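## Task

Remove the blue block marked 0, which sits just beneath the tower's top block, and lay it flat on the table at least about two block widths from the tower. The remaining tower must stay in its original place, with the former top block now flat and centred on what is below it. When finished, neither block may be supported by the robot; each must rest on its support.

## Robot and tools

Robot: two arms, left_arm and right_arm, mounted on opposite sides of the table, each ending in a two-finger gripper. Scene frame: origin roughly between the two bases, +z up, table surface at z = +0.020 m, and left_arm's base on the +y side (arm names do not match image left/right). Calibrated bases: left_arm at (-0.024, +0.459, +0.039) m, quat_wxyz (+0.704, 0, 0, -0.710); right_arm at (-0.012, -0.453, +0.039) m, quat_wxyz (+0.713, 0, 0, +0.701).

Frames: each arm reports its gripper pose, velocities and its wrist camera pose in that arm's own base frame. The table and the fixed cameras use the scene frame. Every motion offset you send is expressed along the current Hand target's own axes. On a gripper, +x points out along the fingers and the fingers close along y. end_effector_position is the midpoint between the fingers, 3 to 4 cm back from the tips; only the outermost 1.5 cm of each finger pad is flat.

Row layout (used by execute_actions and move): one flat list of 14 numbers, each in [-1, 1], covering both arms even if only one moves: left dx, dy, dz, rx, ry, rz, opening, then right dx, dy, dz, rx, ry, rz, opening. The six pose numbers are an offset, not a pose: they are measured from that arm's Hand target as it stood when the action (or move) began, along that target's axes. Scale: 1.0 equals 0.6 m for dx/dy/dz and 180 degrees for rotation; rx, ry, rz form a single rotation vector. Sending six zeros re-requests the current Hand target. Opening is absolute, not an offset: +1 is fully open (0.080 m), -1 fully closed, and empty fingers touch at about -0.78. Closing fully takes at least about 0.6 s. A 0 in the opening slot is a real command, so repeat the present opening to keep a gripper unchanged.

execute_actions(actions, cameras): actions is a list of actions; each action is a list of up to 15 rows, one per 1/30 s step, 0.5 s per action. If fewer rows are given, the final row is held to fill 15 steps. All rows in one action count from that action's starting Hand target, not from the previous row; successive actions do accumulate. An empty list returns state plus images. cameras lists names, ["all"], or []; an unknown name invalidates the call.

move(target, speed, blend, opening_speed, grip_force, blocking, cameras): target is one 14-number row or up to 15 rows, all offsets from the same starting Hand targets. Paths are straight lines, take 0.5 to 10 s, and do not avoid obstacles or the other arm. speed: m/s, 0.002 to 4.3, default 0.25 (rotation up to twice that in rad/s); one value or one per target. blend: corner rounding radius in m, 0 means stop at each point. opening_speed: rate of opening change per second on the -1..+1 scale, at least 0.2. grip_force: per-pad limit in N, 8 to 34, one value or one per arm, persisting until changed. blocking=false returns after about 0.5 s while motion continues. The result adds a move: line; endings include done (within 8 mm and 2 degrees), off_target, moving, held, blocked (gripper stopped far from its goal, usually obstructed) and fault; limits=paced means the commanded pose was clipped, limits=held that steps were withheld. Done does not prove contact or lack of it.

wait(seconds 0 to 10) lets time pass holding the last commands. stop brakes a running move. zoom_image(camera, region [x0, y0, x1, y1] in pixels, at most 504 by 504) enlarges part of the latest image from one camera. Cameras: cam_head_left, cam_head_right, cam_high, cam_low (504x504), cam_left_wrist, cam_right_wrist (896x504). finished_scene(scene) ends the current scene permanently.

Reading results: Hand target is the last commanded pose after clipping; grippers often settle somewhat short of it, and only a new command closes that gap. grip_measured uses the opening scale and can be off by about 2 mm; to hold a part firmly, command roughly 0.08 below the reading at first contact. grip_effort_n is motor effort, negative when closing, not pad force. Joint velocities may read within noise when still. External joint torques estimate outside loads (a push toward larger joint values lowers them). Orientation commands are clipped to 32 degrees from the measured orientation each step. Joint ranges (rad): waist -3.054..3.054, shoulder 0..3.142, elbow 0..2.356, wrist pitch and yaw -1.571..1.571, wrist roll -3.142..3.142.

Cautions: reaching a contact-torque limit (waist 17, shoulder 21.1, elbow 21, wrist pitch 5.55, wrist yaw 5.53, wrist roll 5.19 N m) freezes that arm for 10 s; over-speed from a large one-step jump also faults it. Motors heat when loaded, stretched or pushing; MOTOR HOT appears from 50 °C and 95 °C causes a long stop. Never let the arms, grippers or wrist cameras touch each other, and avoid straining camera cables. Avoid dropping or releasing moving blocks, hard strikes on the table or blocks, and anything leaving the table. Do not route paths near an arm's own base. Reported poses may be off by a few centimetres, so check position and tilt after each move and correct. To stop pressing on something, command the target back beyond the gripper.

Each tool is called by a JSON object that holds its "fn" and its "kwargs".

## Session

{"fn": "execute_actions", "kwargs": {"actions": []}}

Scene clock: 0.00 s.
left_arm: end_effector_position=(+0.2437, -0.0737, +0.2504) grip_measured=+1.000 grip_effort_n=n/a end_effector_quat_wxyz=(+0.977, +0.158, +0.136, -0.037) | right_arm: end_effector_position=(+0.4318, +0.1226, +0.1436) grip_measured=+1.000 grip_effort_n=n/a end_effector_quat_wxyz=(+0.971, -0.226, +0.031, +0.068)
Joint positions: left_arm=[-0.61 0.651 0.614 -0.297 -0.555 0.135 0.08] | right_arm=[0.354 1.79 0.651 1.045 0.234 -0.431 0.08]
Joint velocities: within noise
Joint torques (N m): no reading
External joint torques (N m): no reading
Heat: left arm: hottest wrist pitch 36 °C (+0.0 °C/min); right arm: hottest wrist pitch 37 °C (+0.0 °C/min).
Hand target: left_arm +0.2436, -0.0735, +0.2528; +0.978, +0.156, +0.133, -0.036 | right_arm +0.4320, +0.1226, +0.1446; +0.971, -0.226, +0.030, +0.068
Tool commands: left_gripper/opening=+1.0 right_gripper/opening=+1.0

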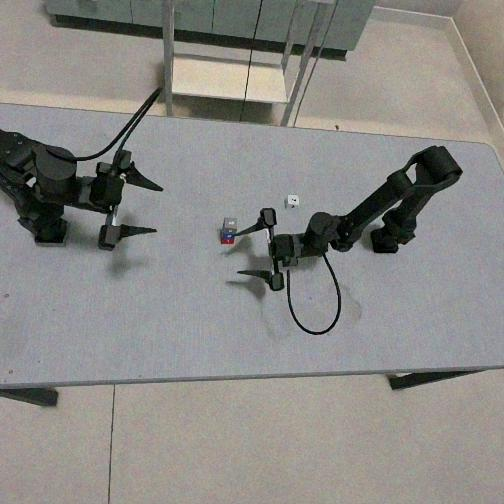

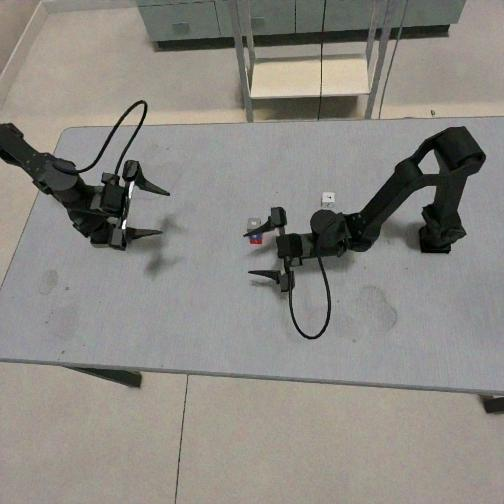

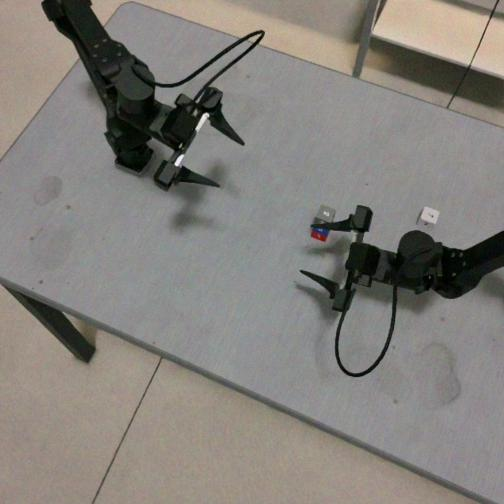

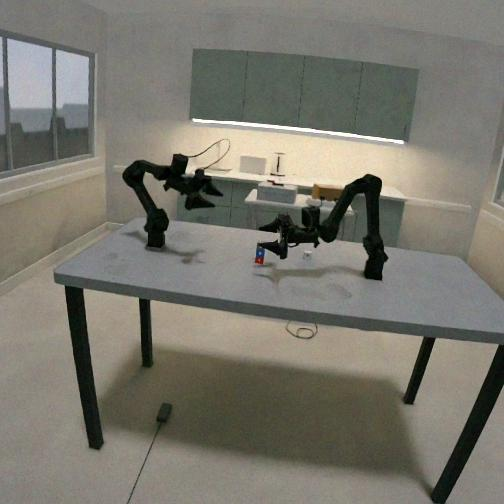

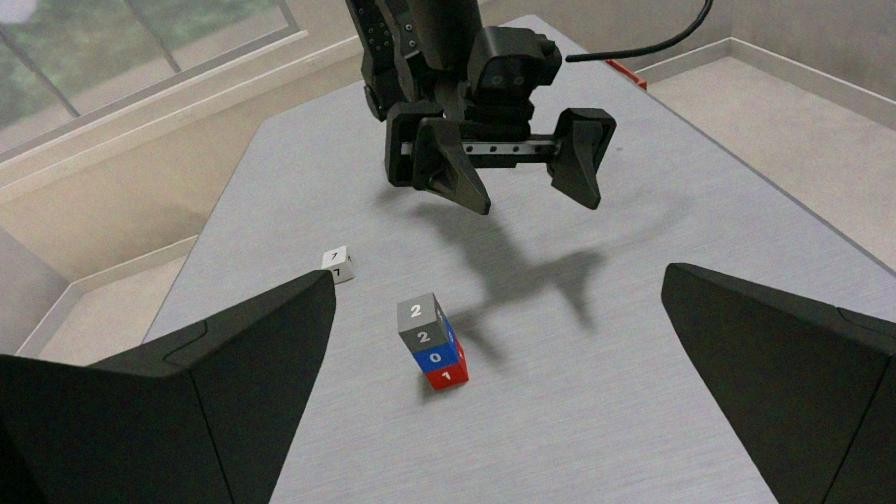

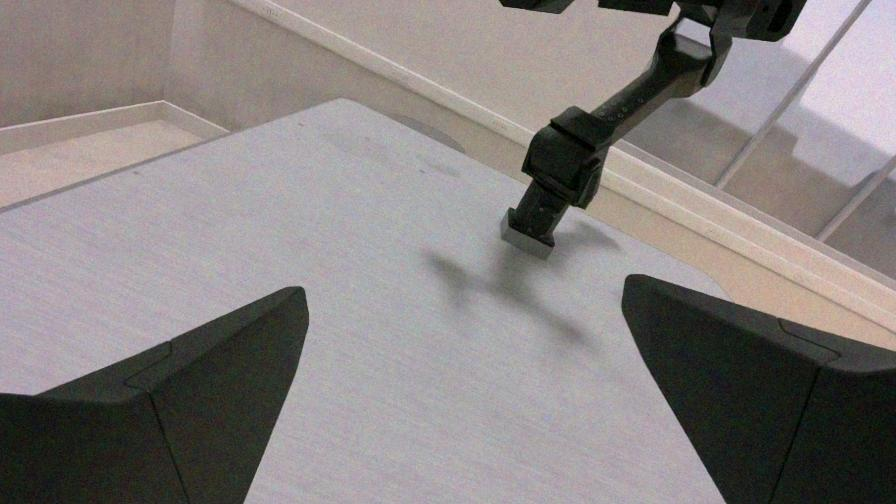

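{"fn": "zoom_image", "kwargs": {"camera": "cam_head_left", "region": [180, 170, 320, 310]}}

{"fn": "zoom_image", "kwargs": {"camera": "cam_head_right", "region": [200, 170, 340, 310]}}

{"fn": "zoom_image", "kwargs": {"camera": "cam_left_wrist", "region": [300, 220, 540, 420]}}

Scaled by 3.600.

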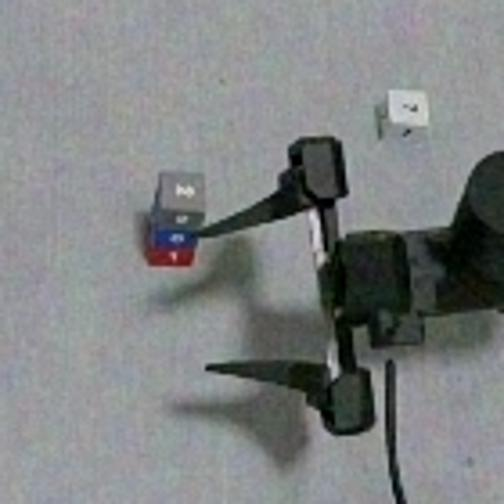

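Scaled by 3.600.

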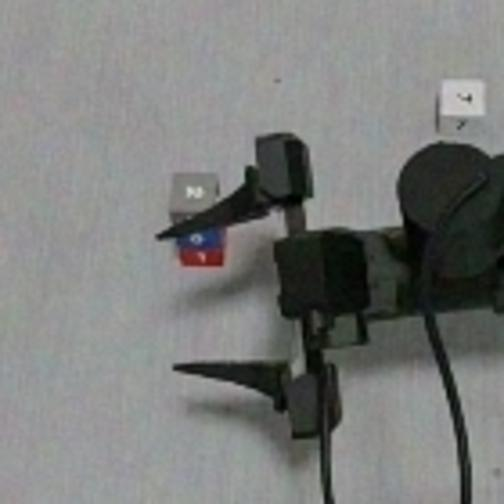

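Scaled by 2.100.

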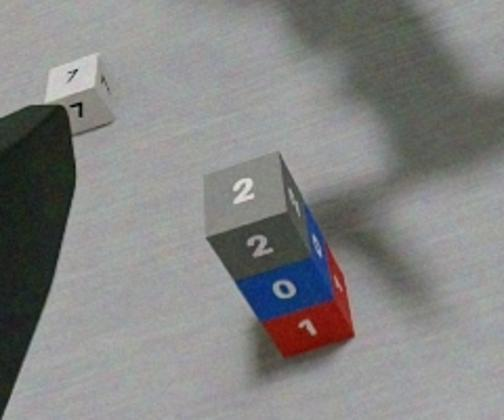

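{"fn": "move", "kwargs": {"target": [0,0,0,0,0,0,1,-0.0267,-0.26,0.0663,0.147,0.4705,0.079,1], "speed": 0.5, "cameras": ["cam_right_wrist","cam_head_left","cam_left_wrist","cam_head_right"]}}

Scene clock: 35.23 s.
left_arm: end_effector_position=(+0.2437, -0.0737, +0.2504) grip_measured=+1.000 grip_effort_n=2.6 end_effector_quat_wxyz=(+0.977, +0.158, +0.136, -0.037) | right_arm: end_effector_position=(+0.4375, -0.0005, +0.2474) grip_measured=+1.000 grip_effort_n=3.0 end_effector_quat_wxyz=(+0.808, -0.004, +0.589, +0.000)
Joint positions: left_arm=[-0.61 0.651 0.614 -0.297 -0.555 0.135 0.08] | right_arm=[0.001 2.085 2.349 -1.524 0.005 -0.005 0.08]
Joint torques (N m): left_arm=[0.03 -0.89 7.33 1.74 -0.11 -0.05] | right_arm=[-0.09 -7.54 7.65 0.89 -0.16 0.09]
External joint torques (N m): left_arm=[0.03 -0.14 0.72 0.19 -0.01 -0.03] | right_arm=[-0.15 1.77 2.11 0.05 -0.16 0.09]
Heat: left arm: hottest wrist pitch 38 °C (+3.4 °C/min); right arm: hottest wrist pitch 41 °C (+6.8 °C/min).
Hand target: left_arm +0.2436, -0.0735, +0.2528; +0.978, +0.156, +0.133, -0.036 | right_arm +0.4399, -0.0004, +0.2496; +0.707, +0.000, +0.707, +0.000
Off the commanded pose: left_arm 0.002 m, 0 deg | right_arm 0.003 m, 18 deg.
joint sent to its limit (right arm) — joint 3 (elbow), upper limit, where the elbow is as straight as it goes. The joint targets are off in orientation, not in position.
move: off_target (right_arm)
Images, in order (width x height): cam_head_left 504x504, cam_head_right 504x504, cam_left_wrist 896x504, cam_right_wrist 896x504.

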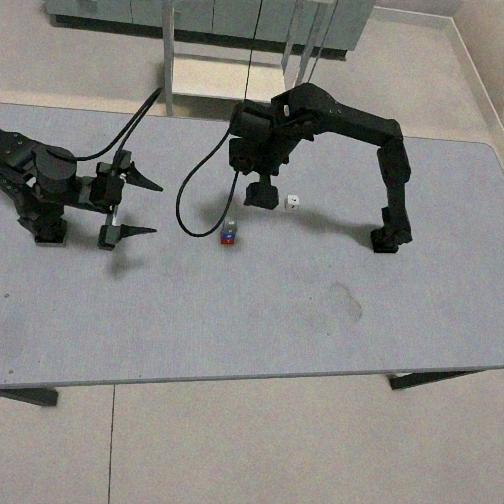

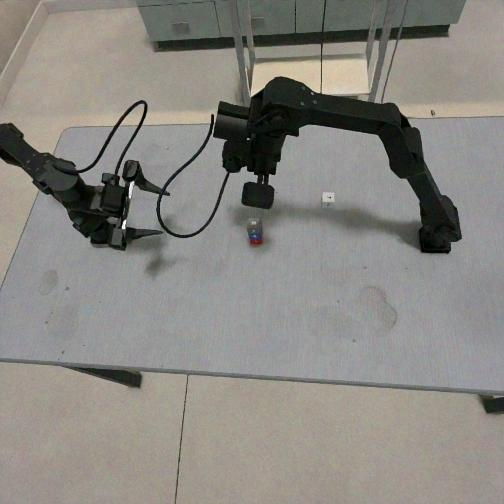

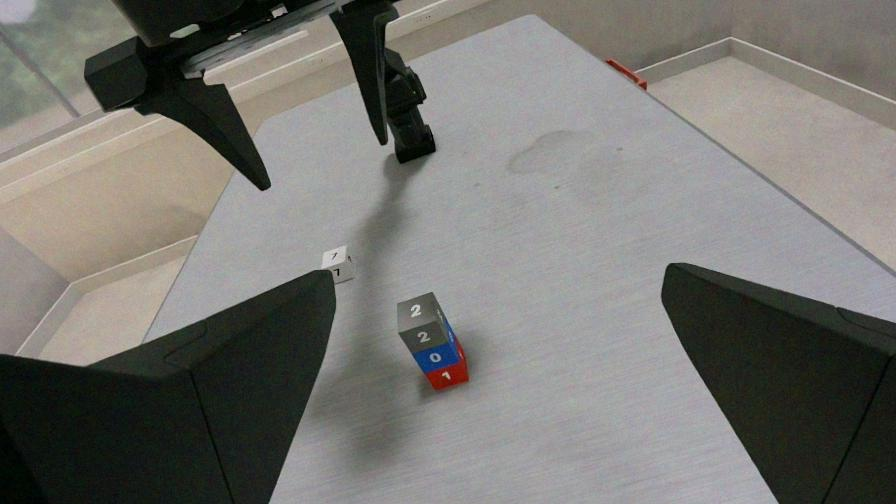

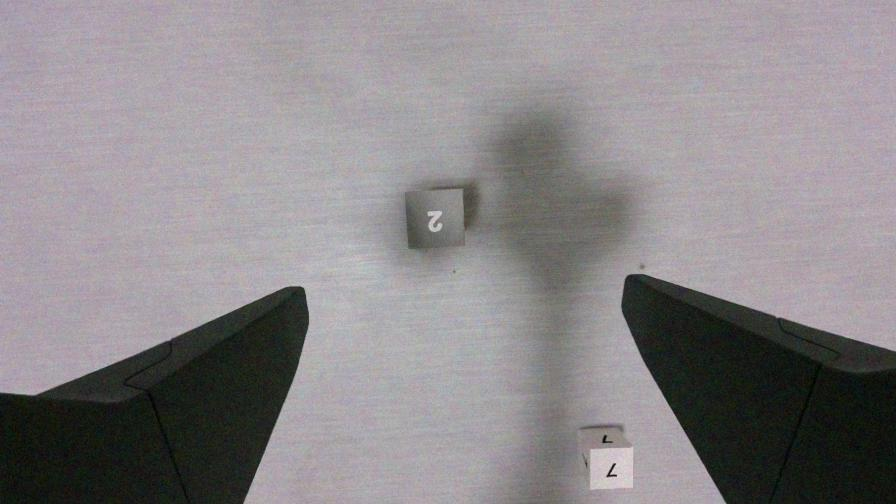

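{"fn": "move", "kwargs": {"target": [0,0,0,0,0,0,1,0.1667,0.0133,0.0167,-0.012,0,0,1], "speed": 0.3, "cameras": ["cam_right_wrist","cam_head_right","cam_left_wrist","cam_low","cam_high"]}}

Scene clock: 48.10 s.
left_arm: end_effector_position=(+0.2437, -0.0737, +0.2504) grip_measured=+1.000 grip_effort_n=2.1 end_effector_quat_wxyz=(+0.977, +0.158, +0.136, -0.037) | right_arm: end_effector_position=(+0.4492, +0.0056, +0.1542) grip_measured=+1.000 grip_effort_n=3.5 end_effector_quat_wxyz=(+0.725, -0.013, +0.689, +0.010)
Joint positions: left_arm=[-0.61 0.651 0.614 -0.297 -0.555 0.135 0.08] | right_arm=[0.014 2.302 2.352 -1.57 0.004 -0.019 0.08]
Joint torques (N m): left_arm=[0.15 -0.9 7.41 1.74 -0.14 -0.03] | right_arm=[0.32 -8.05 6.33 0.26 -0.16 -0.05]
External joint torques (N m): left_arm=[0.16 -0.24 0.9 0.21 -0.04 -0.02] | right_arm=[0.4 2.55 0.81 -0.16 -0.17 -0.05]
Heat: left arm: hottest wrist pitch 39 °C (+3.7 °C/min); right arm: hottest wrist pitch 40 °C (+3.7 °C/min).
Hand target: left_arm +0.2436, -0.0735, +0.2528; +0.978, +0.156, +0.133, -0.036 | right_arm +0.4501, +0.0076, +0.1495; +0.707, -0.013, +0.707, +0.013
Off the commanded pose: left_arm 0.002 m, 0 deg | right_arm 0.005 m, 3 deg.
joint sent to its limit (right arm) — joint 4 (wrist pitch), lower limit. The joint targets still meet the commanded pose.
move: off_target (right_arm)
Images, in order (width x height): cam_head_right 504x504, cam_high 504x504, cam_low 504x504, cam_left_wrist 896x504, cam_right_wrist 896x504.

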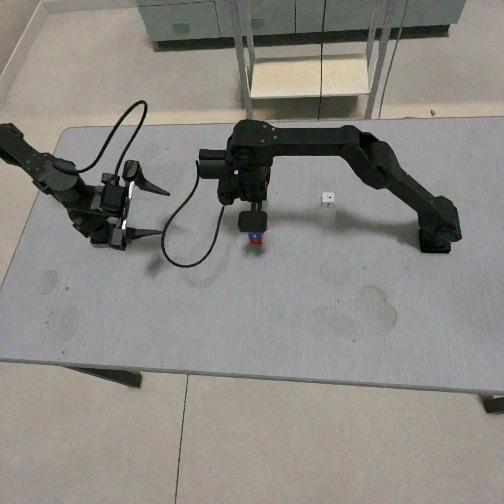

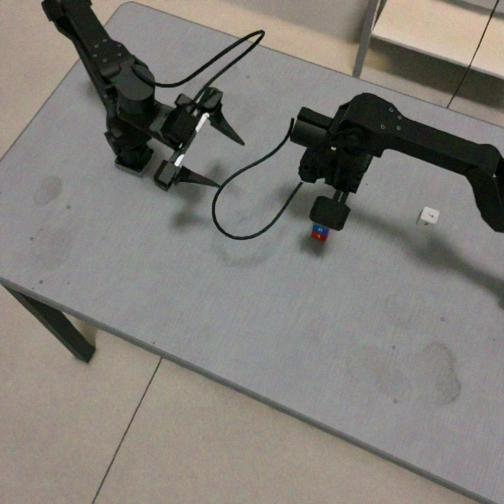

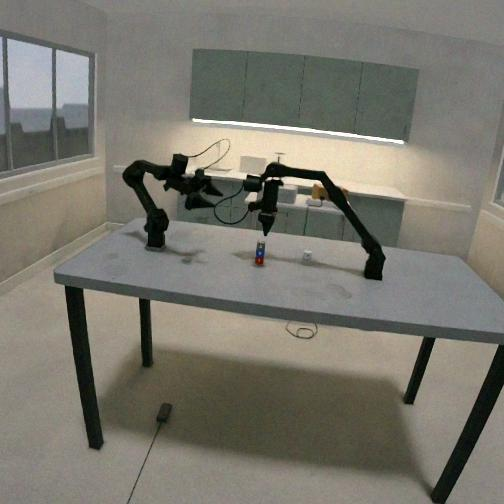

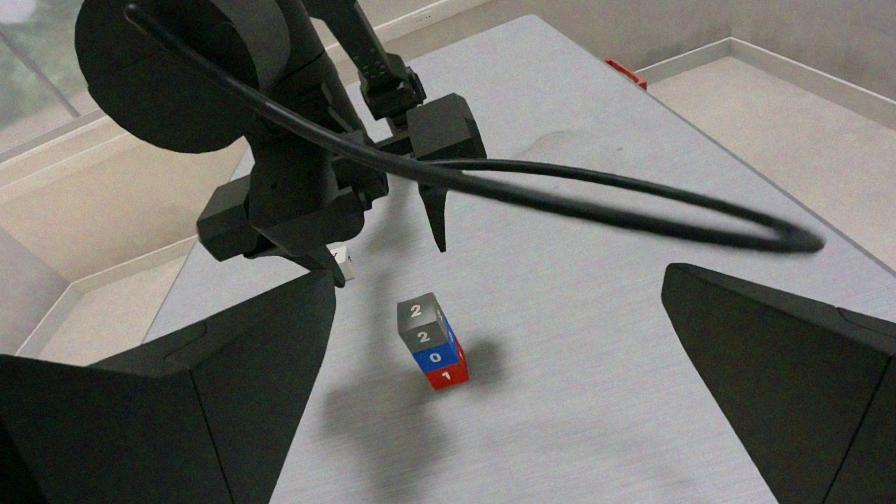

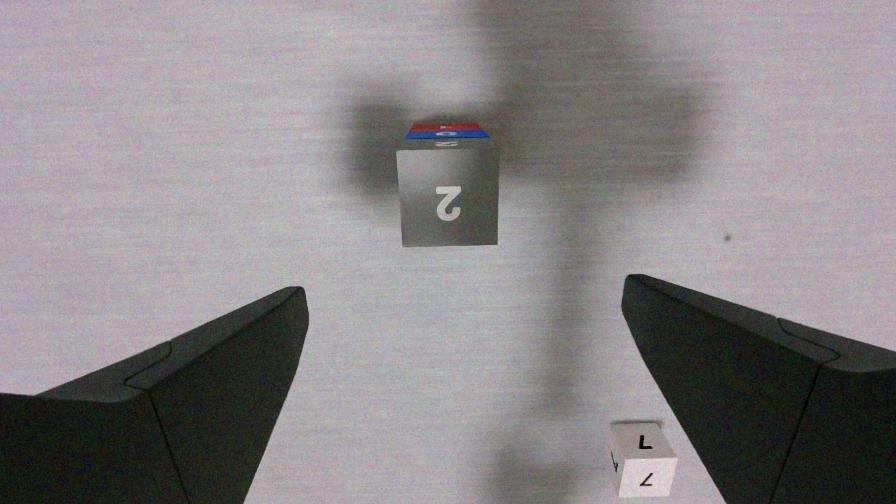

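{"fn": "move", "kwargs": {"target": [0,0,0,0,0,0,1,0.1125,0.0065,0.0217,0,0,0,1], "speed": 0.2, "cameras": ["cam_right_wrist","cam_left_wrist"]}}

{"fn": "zoom_image", "kwargs": {"camera": "cam_left_wrist", "region": [300, 180, 580, 420]}}

Scene clock: 76.00 s.
left_arm: end_effector_position=(+0.2437, -0.0737, +0.2504) grip_measured=+1.000 grip_effort_n=2.1 end_effector_quat_wxyz=(+0.977, +0.158, +0.136, -0.037) | right_arm: end_effector_position=(+0.4642, +0.0099, +0.0898) grip_measured=+1.000 grip_effort_n=3.0 end_effector_quat_wxyz=(+0.714, -0.014, +0.700, +0.012)
Joint positions: left_arm=[-0.61 0.651 0.614 -0.297 -0.555 0.135 0.08] | right_arm=[0.022 2.366 2.205 -1.39 0.003 -0.015 0.08]
Joint torques (N m): left_arm=[-0.02 -0.97 7.4 1.73 -0.11 -0.04] | right_arm=[0.33 -8.14 5.22 0.47 -0.16 0.1]
External joint torques (N m): left_arm=[-0.01 -0.26 0.79 0.18 -0.01 -0.02] | right_arm=[0.29 3.11 -0.53 0.11 -0.15 0.1]
Heat: left arm: hottest wrist pitch 39 °C (+2.0 °C/min); right arm: hottest shoulder 39 °C (+11.0 °C/min).
Hand target: left_arm +0.2436, -0.0735, +0.2528; +0.978, +0.156, +0.133, -0.036 | right_arm +0.4630, +0.0120, +0.0821; +0.707, -0.013, +0.707, +0.014
Off the commanded pose: left_arm 0.002 m, 0 deg | right_arm 0.008 m, 1 deg.
move: done
Images, in order (width x height): cam_left_wrist 896x504, cam_right_wrist 896x504.

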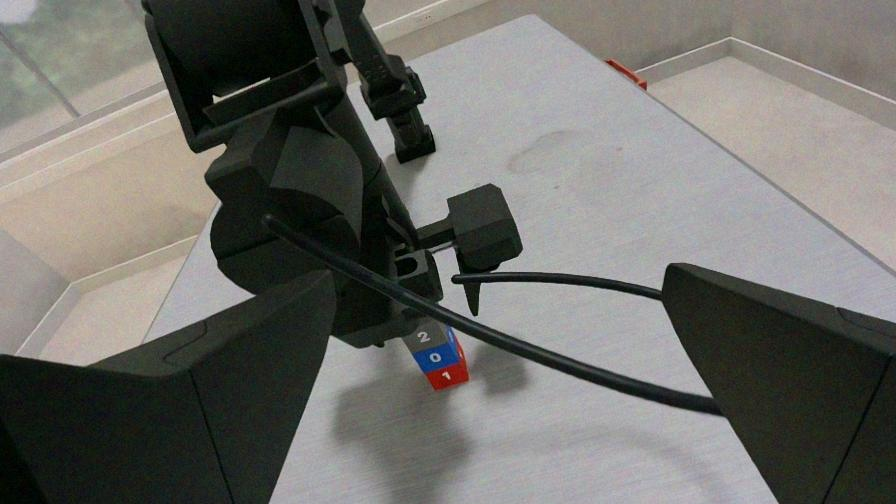

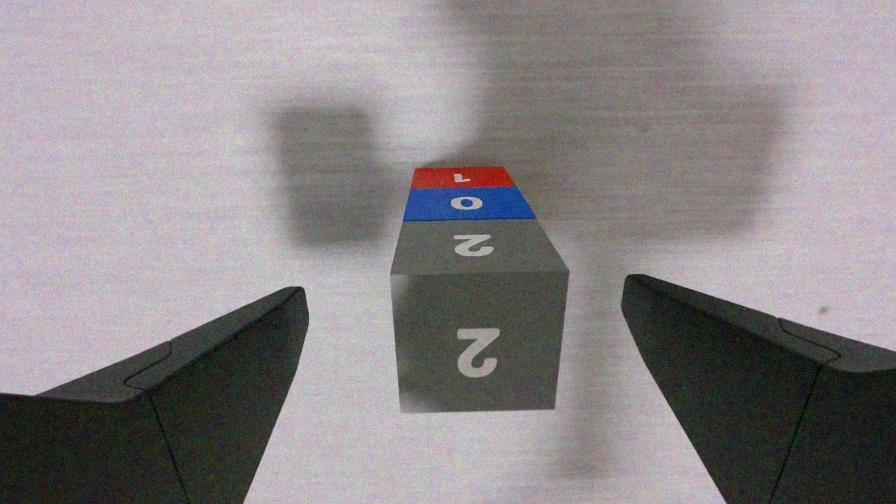

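Scaled by 1.800.

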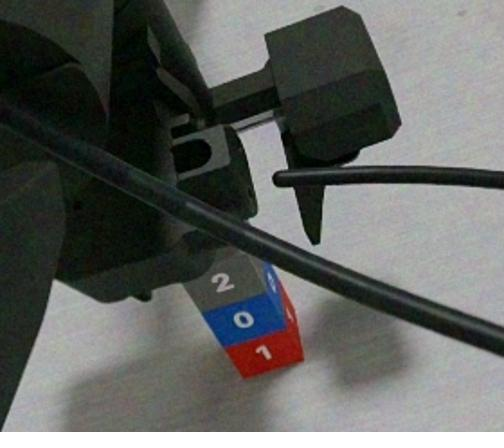

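{"fn": "move", "kwargs": {"target": [0,0,0,0,0,0,1,0.05,-0.0027,0.0033,0,0,0,1], "speed": 0.15, "cameras": ["cam_right_wrist","cam_left_wrist","cam_low"]}}

{"fn": "zoom_image", "kwargs": {"camera": "cam_left_wrist", "region": [360, 240, 540, 420]}}

{"fn": "zoom_image", "kwargs": {"camera": "cam_low", "region": [220, 200, 300, 280]}}

Scene clock: 101.57 s.
left_arm: end_effector_position=(+0.2437, -0.0737, +0.2504) grip_measured=+1.000 grip_effort_n=2.6 end_effector_quat_wxyz=(+0.977, +0.158, +0.136, -0.037) | right_arm: end_effector_position=(+0.4677, +0.0100, +0.0622) grip_measured=+1.000 grip_effort_n=3.0 end_effector_quat_wxyz=(+0.716, -0.014, +0.698, +0.012)
Joint positions: left_arm=[-0.61 0.651 0.614 -0.297 -0.555 0.135 0.08] | right_arm=[0.022 2.374 2.108 -1.279 0.003 -0.015 0.08]
Joint torques (N m): left_arm=[0.01 -0.89 7.44 1.74 -0.14 -0.04] | right_arm=[-0.03 -7.97 4.78 0.5 -0.16 0]
External joint torques (N m): left_arm=[0 -0.17 0.84 0.19 -0.03 -0.02] | right_arm=[-0.05 3.41 -1.05 0.09 -0.16 0]
Heat: left arm: hottest wrist pitch 40 °C (+1.0 °C/min); right arm: hottest shoulder 40 °C (+8.1 °C/min).
Hand target: left_arm +0.2436, -0.0735, +0.2528; +0.978, +0.156, +0.133, -0.036 | right_arm +0.4650, +0.0105, +0.0520; +0.707, -0.013, +0.707, +0.014
Off the commanded pose: left_arm 0.002 m, 0 deg | right_arm 0.010 m, 1 deg.
move: off_target (right_arm)
Images, in order (width x height): cam_low 504x504, cam_left_wrist 896x504, cam_right_wrist 896x504.

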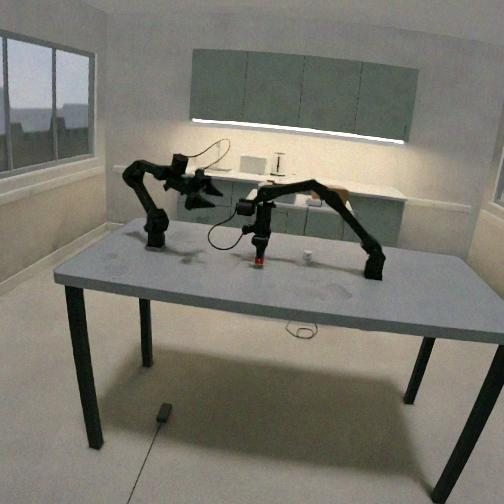

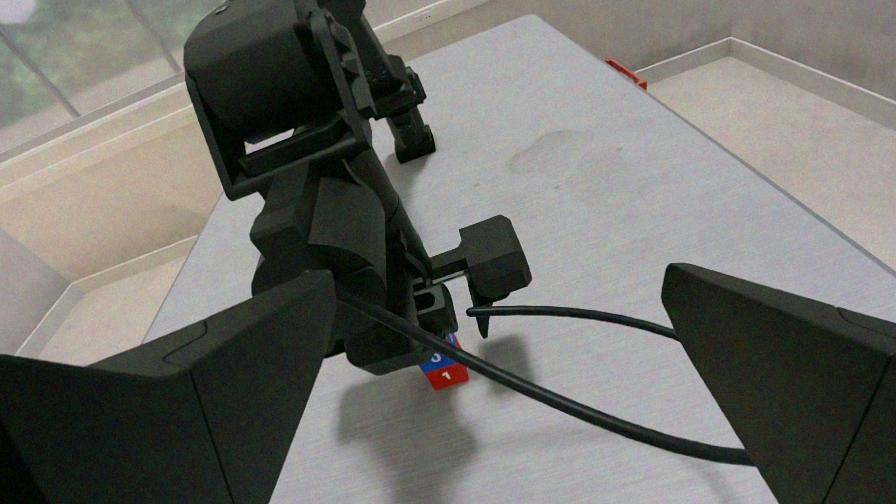

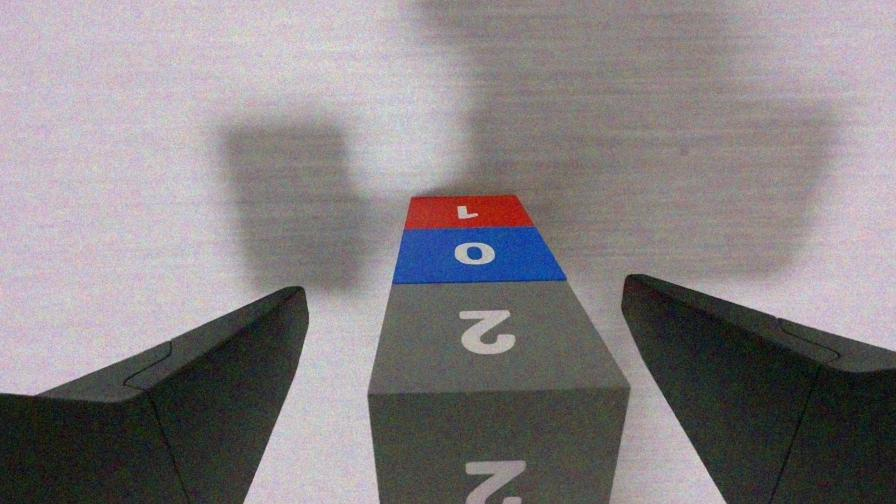

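Scaled by 2.800.

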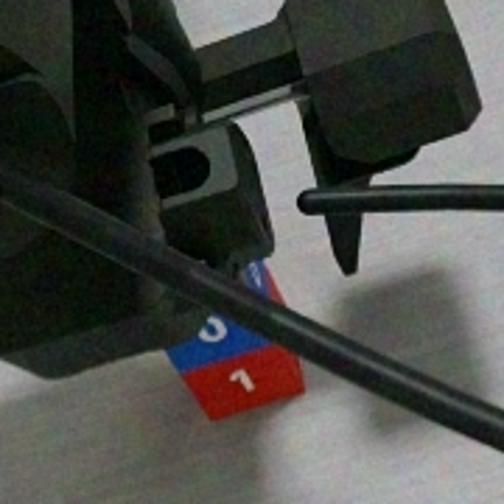

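Scaled by 6.300.

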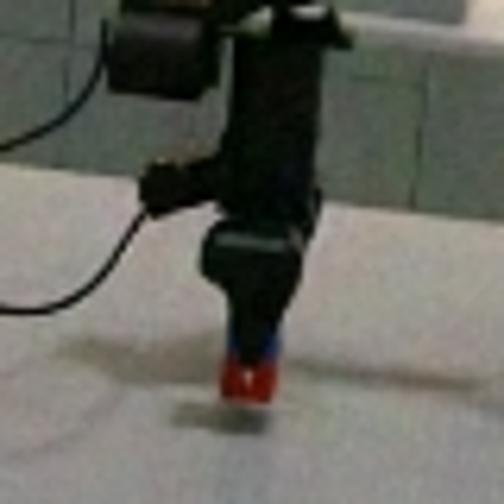

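{"fn": "move", "kwargs": {"target": [0,0,0,0,0,0,1,-0.0133,-0.006,-0.0033,0,0,0,1], "speed": 0.15, "cameras": ["cam_right_wrist"]}}

Scene clock: 119.70 s.
left_arm: end_effector_position=(+0.2437, -0.0737, +0.2504) grip_measured=+1.000 grip_effort_n=2.6 end_effector_quat_wxyz=(+0.977, +0.158, +0.136, -0.037) | right_arm: end_effector_position=(+0.4636, +0.0078, +0.0621) grip_measured=+1.000 grip_effort_n=3.5 end_effector_quat_wxyz=(+0.709, -0.015, +0.705, +0.013)
Joint positions: left_arm=[-0.61 0.651 0.614 -0.297 -0.555 0.135 0.08] | right_arm=[0.018 2.374 2.108 -1.298 0.003 -0.021 0.08]
Joint torques (N m): left_arm=[0.01 -0.91 7.39 1.71 -0.12 -0.02] | right_arm=[-0.37 -9.19 6.21 0.2 -0.16 -0.08]
External joint torques (N m): left_arm=[0.02 -0.17 0.76 0.15 -0.02 -0.01] | right_arm=[-0.41 2.11 0.43 -0.16 -0.15 -0.08]
Heat: left arm: hottest wrist pitch 40 °C (+1.0 °C/min); right arm: hottest shoulder 40 °C (+4.0 °C/min).
Hand target: left_arm +0.2436, -0.0735, +0.2528; +0.978, +0.156, +0.133, -0.036 | right_arm +0.4631, +0.0070, +0.0600; +0.707, -0.013, +0.707, +0.014
Off the commanded pose: left_arm 0.002 m, 0 deg | right_arm 0.002 m, 0 deg.
move: done
Images, in order (width x height): cam_right_wrist 896x504.

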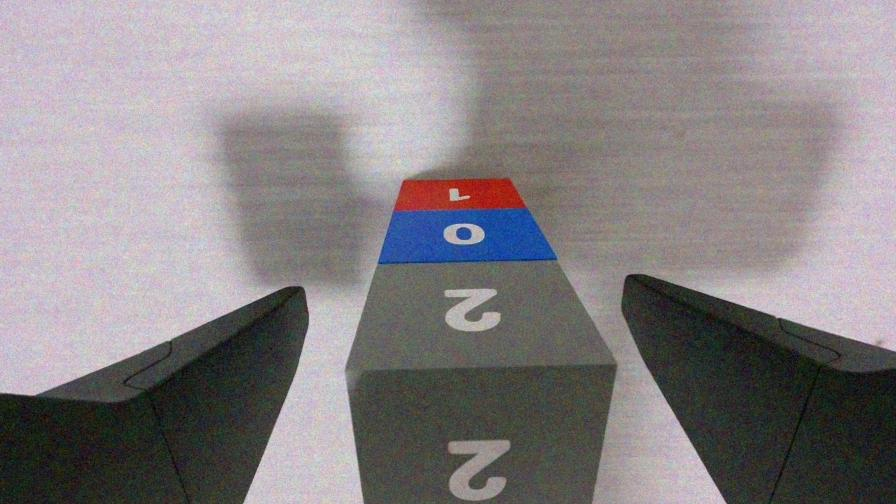

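{"fn": "move", "kwargs": {"target": [0,0,0,0,0,0,1,-0.0083,0,0.0058,0,0,0,1], "speed": 0.15, "cameras": ["cam_right_wrist"]}}

Scene clock: 128.07 s.
left_arm: end_effector_position=(+0.2437, -0.0737, +0.2504) grip_measured=+1.000 grip_effort_n=2.1 end_effector_quat_wxyz=(+0.977, +0.158, +0.136, -0.037) | right_arm: end_effector_position=(+0.4645, +0.0078, +0.0694) grip_measured=+1.000 grip_effort_n=3.0 end_effector_quat_wxyz=(+0.709, -0.015, +0.705, +0.013)
Joint positions: left_arm=[-0.61 0.651 0.614 -0.297 -0.555 0.135 0.08] | right_arm=[0.018 2.379 2.146 -1.331 0.003 -0.021 0.08]
Joint torques (N m): left_arm=[0.03 -0.86 7.47 1.73 -0.12 -0.04] | right_arm=[-0.3 -7.93 7.88 0.21 -0.16 -0.05]
External joint torques (N m): left_arm=[0.04 -0.14 0.88 0.18 -0.02 -0.02] | right_arm=[-0.33 3.32 2.15 -0.16 -0.15 -0.05]
Heat: left arm: hottest wrist pitch 40 °C (+1.0 °C/min); right arm: hottest shoulder 40 °C (+2.0 °C/min).
Hand target: left_arm +0.2436, -0.0735, +0.2528; +0.978, +0.156, +0.133, -0.036 | right_arm +0.4666, +0.0071, +0.0649; +0.707, -0.013, +0.707, +0.014
Off the commanded pose: left_arm 0.002 m, 0 deg | right_arm 0.005 m, 0 deg.
move: done
Images, in order (width x height): cam_right_wrist 896x504.

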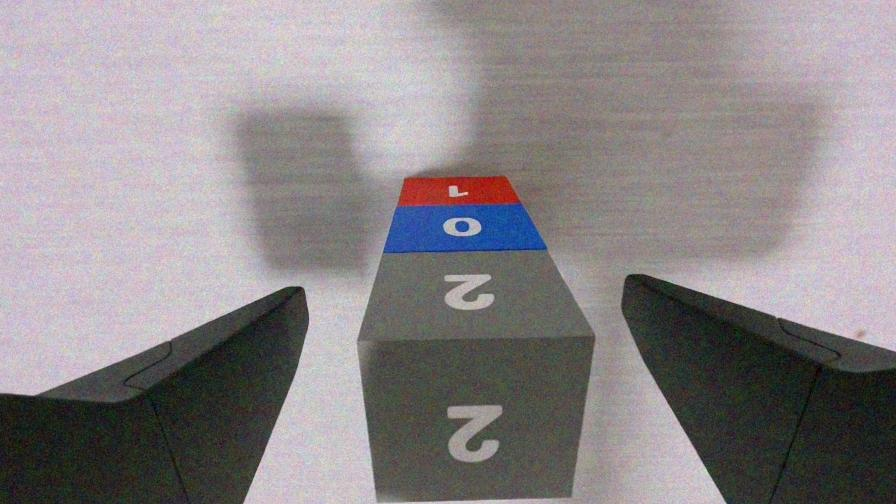

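{"fn": "move", "kwargs": {"target": [0,0,0,0,0,0,1,0.0133,0,0,0,0,0,1], "speed": 0.15, "cameras": ["cam_left_wrist","cam_low","cam_high"]}}

{"fn": "zoom_image", "kwargs": {"camera": "cam_left_wrist", "region": [400, 280, 520, 400]}}

{"fn": "zoom_image", "kwargs": {"camera": "cam_low", "region": [240, 235, 280, 275]}}

{"fn": "zoom_image", "kwargs": {"camera": "cam_high", "region": [290, 180, 360, 250]}}

Scene clock: 141.83 s.
left_arm: end_effector_position=(+0.2437, -0.0737, +0.2504) grip_measured=+1.000 grip_effort_n=2.6 end_effector_quat_wxyz=(+0.977, +0.158, +0.136, -0.037) | right_arm: end_effector_position=(+0.4693, +0.0079, +0.0682) grip_measured=+1.000 grip_effort_n=3.5 end_effector_quat_wxyz=(+0.717, -0.015, +0.697, +0.013)
Joint positions: left_arm=[-0.61 0.651 0.614 -0.297 -0.555 0.135 0.08] | right_arm=[0.018 2.379 2.141 -1.304 0.003 -0.021 0.08]
Joint torques (N m): left_arm=[-0.06 -0.76 7.37 1.74 -0.12 -0.04] | right_arm=[-0.31 -7.88 4.7 0.51 -0.16 -0.05]
External joint torques (N m): left_arm=[-0.06 -0.02 0.74 0.18 -0.02 -0.03] | right_arm=[-0.33 3.4 -1.04 0.13 -0.15 -0.04]
Heat: left arm: hottest wrist pitch 40 °C (+0.0 °C/min); right arm: hottest shoulder 39 °C (+0.0 °C/min).
Hand target: left_arm +0.2436, -0.0735, +0.2528; +0.978, +0.156, +0.133, -0.036 | right_arm +0.4666, +0.0071, +0.0570; +0.707, -0.013, +0.707, +0.014
Off the commanded pose: left_arm 0.002 m, 0 deg | right_arm 0.012 m, 2 deg.
move: off_target (right_arm)
Images, in order (width x height): cam_high 504x504, cam_low 504x504, cam_left_wrist 896x504.

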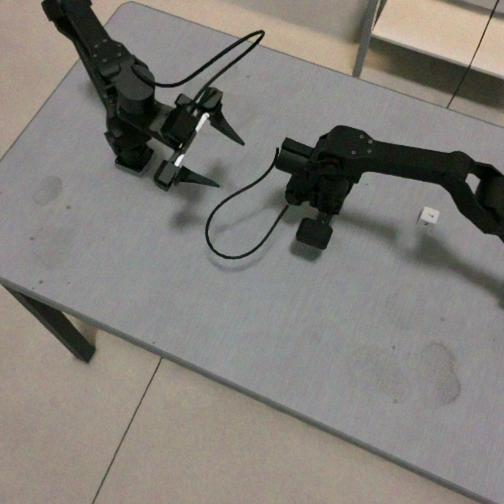

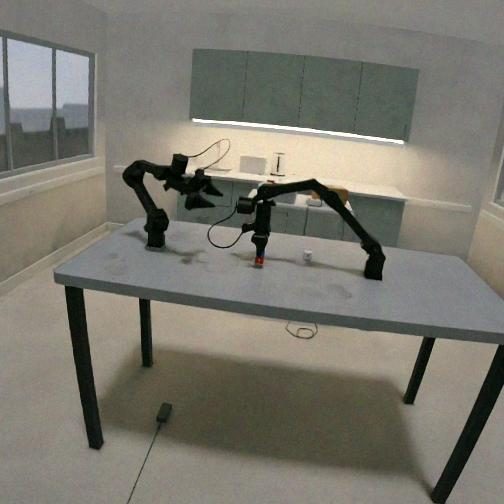

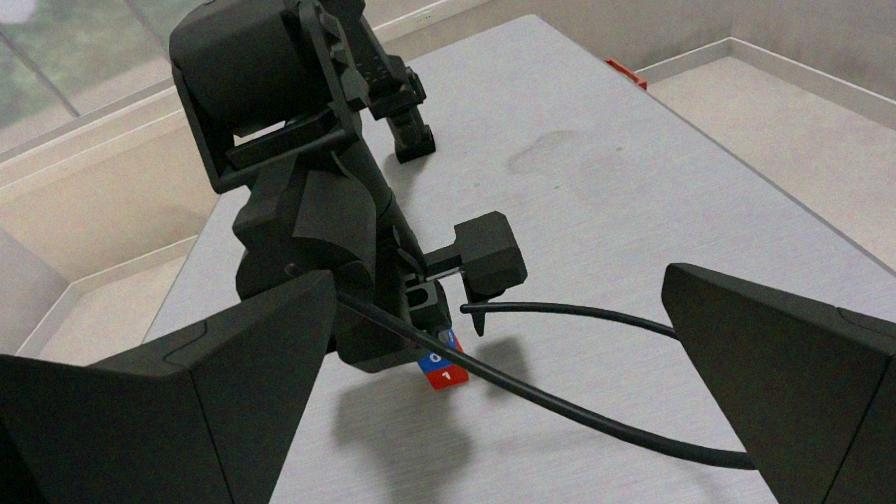

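Scaled by 4.200.

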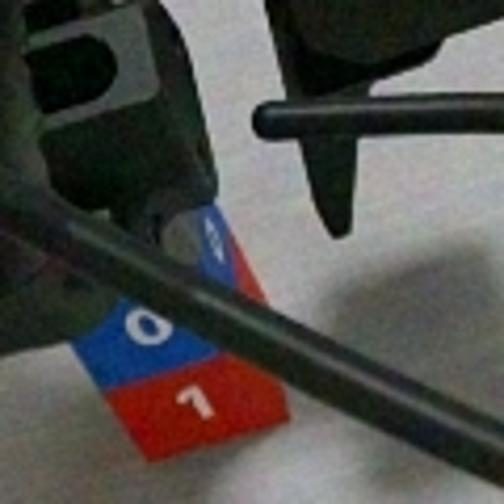

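Scaled by 12.600.

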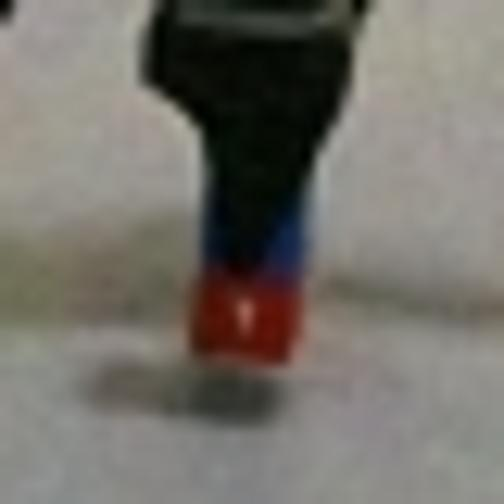

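Scaled by 7.200.

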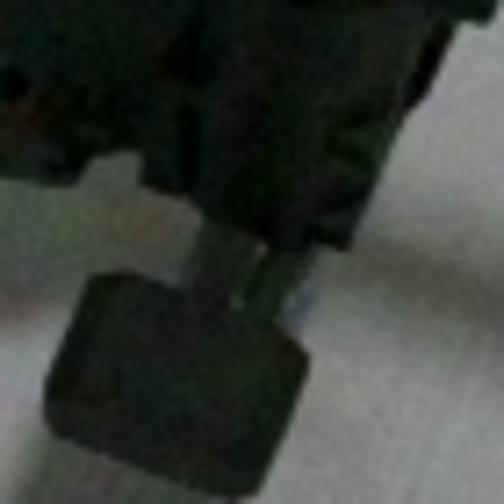

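{"fn": "move", "kwargs": {"target": [0,0,0,0,0,0,1,0.0,0,0,0,0,0,-0.4], "opening_speed": 0.9, "grip_force": 20, "cameras": ["cam_right_wrist","cam_left_wrist"]}}

Scene clock: 150.93 s.
left_arm: end_effector_position=(+0.2437, -0.0737, +0.2504) grip_measured=+1.000 grip_effort_n=2.6 end_effector_quat_wxyz=(+0.977, +0.158, +0.136, -0.037) | right_arm: end_effector_position=(+0.4695, +0.0080, +0.0682) grip_measured=-0.088 grip_effort_n=-53.7 end_effector_quat_wxyz=(+0.717, -0.015, +0.697, +0.013)
Joint positions: left_arm=[-0.61 0.651 0.614 -0.297 -0.555 0.135 0.08] | right_arm=[0.018 2.379 2.141 -1.304 0.003 -0.021 0.031]
Joint torques (N m): left_arm=[0.07 -0.93 7.36 1.73 -0.13 -0.04] | right_arm=[-0.31 -7.9 4.7 0.47 -0.15 -0.05]
External joint torques (N m): left_arm=[0.09 -0.21 0.77 0.18 -0.03 -0.03] | right_arm=[-0.24 3.35 -1.04 0.08 -0.15 -0.05]
Heat: left arm: hottest wrist pitch 40 °C (+0.0 °C/min); right arm: hottest shoulder 39 °C (-1.0 °C/min).
Hand target: left_arm +0.2436, -0.0735, +0.2528; +0.978, +0.156, +0.133, -0.036 | right_arm +0.4666, +0.0071, +0.0570; +0.707, -0.013, +0.707, +0.014
Off the commanded pose: left_arm 0.002 m, 0 deg | right_arm 0.012 m, 2 deg.
grip_force (N): 20, 20
move: off_target (right_arm)
Images, in order (width x height): cam_left_wrist 896x504, cam_right_wrist 896x504.

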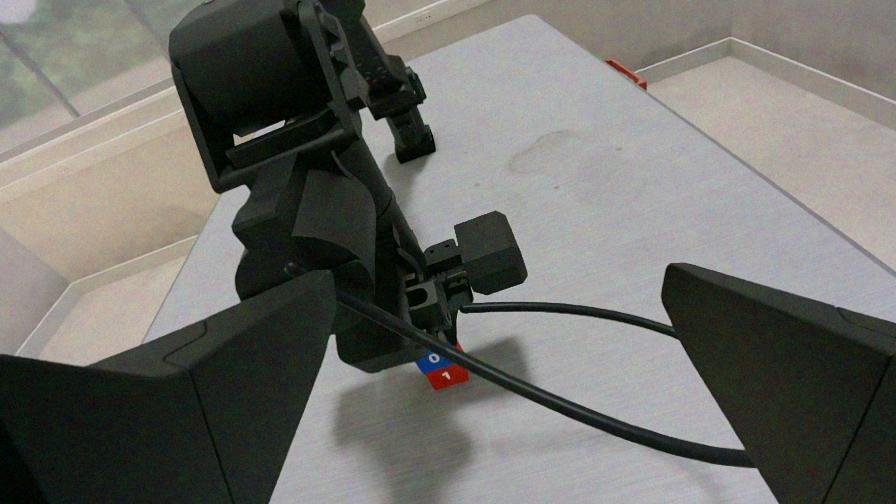

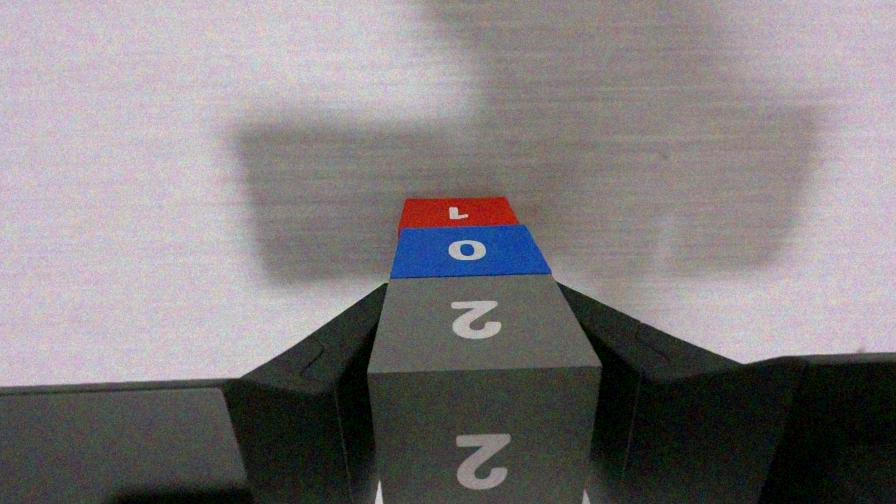

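{"fn": "move", "kwargs": {"target": [0,0,0,0,0,0,1,-0.045,0.0,0,0,0,0,-0.4], "speed": 0.08, "cameras": ["cam_right_wrist","cam_left_wrist","cam_low"]}}

Scene clock: 156.07 s.
left_arm: end_effector_position=(+0.2437, -0.0737, +0.2504) grip_measured=+1.000 grip_effort_n=2.6 end_effector_quat_wxyz=(+0.977, +0.158, +0.136, -0.037) | right_arm: end_effector_position=(+0.4643, +0.0079, +0.0882) grip_measured=-0.088 grip_effort_n=-53.7 end_effector_quat_wxyz=(+0.709, -0.015, +0.705, +0.013)
Joint positions: left_arm=[-0.61 0.651 0.614 -0.297 -0.555 0.135 0.08] | right_arm=[0.018 2.384 2.229 -1.41 0.003 -0.021 0.031]
Joint torques (N m): left_arm=[0 -0.89 7.41 1.71 -0.16 -0.04] | right_arm=[-0.31 -7.98 8 0.22 -0.15 -0.05]
External joint torques (N m): left_arm=[0.02 -0.2 0.86 0.17 -0.06 -0.03] | right_arm=[-0.27 3.22 2.32 -0.14 -0.14 -0.05]
Heat: left arm: hottest wrist pitch 40 °C (+0.0 °C/min); right arm: hottest shoulder 39 °C (-1.0 °C/min).
Hand target: left_arm +0.2436, -0.0735, +0.2528; +0.978, +0.156, +0.133, -0.036 | right_arm +0.4666, +0.0071, +0.0840; +0.707, -0.013, +0.707, +0.014
Off the commanded pose: left_arm 0.002 m, 0 deg | right_arm 0.005 m, 0 deg.
grip_force (N): 20, 20
move: done
Images, in order (width x height): cam_low 504x504, cam_left_wrist 896x504, cam_right_wrist 896x504.

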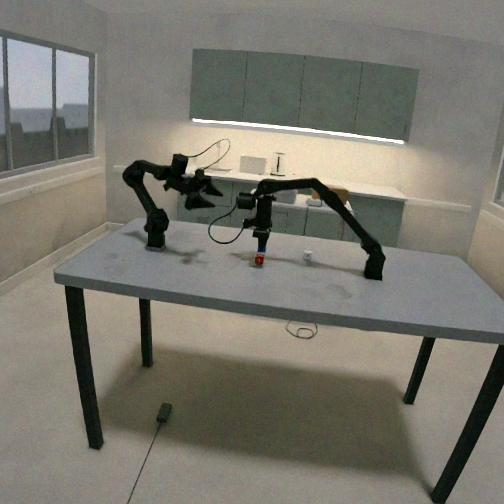

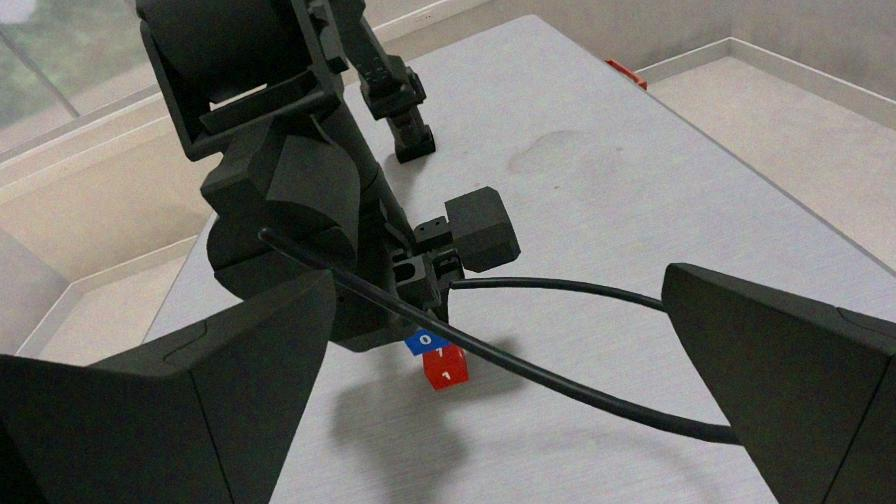

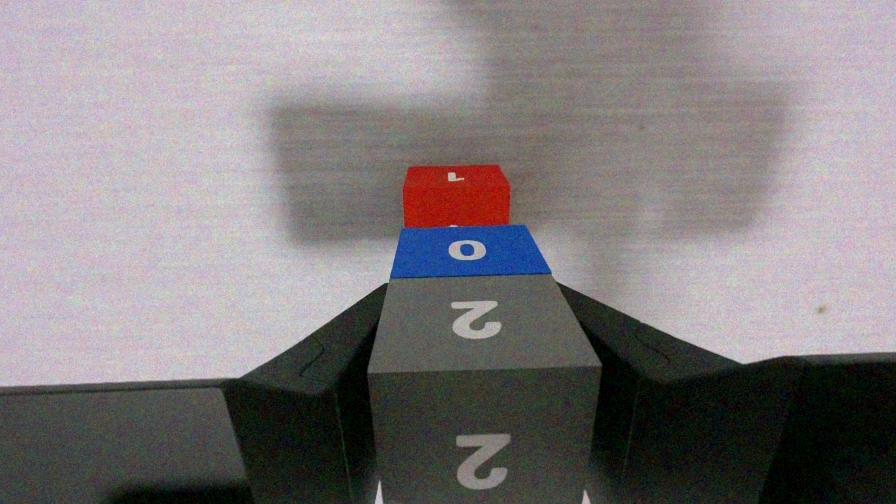

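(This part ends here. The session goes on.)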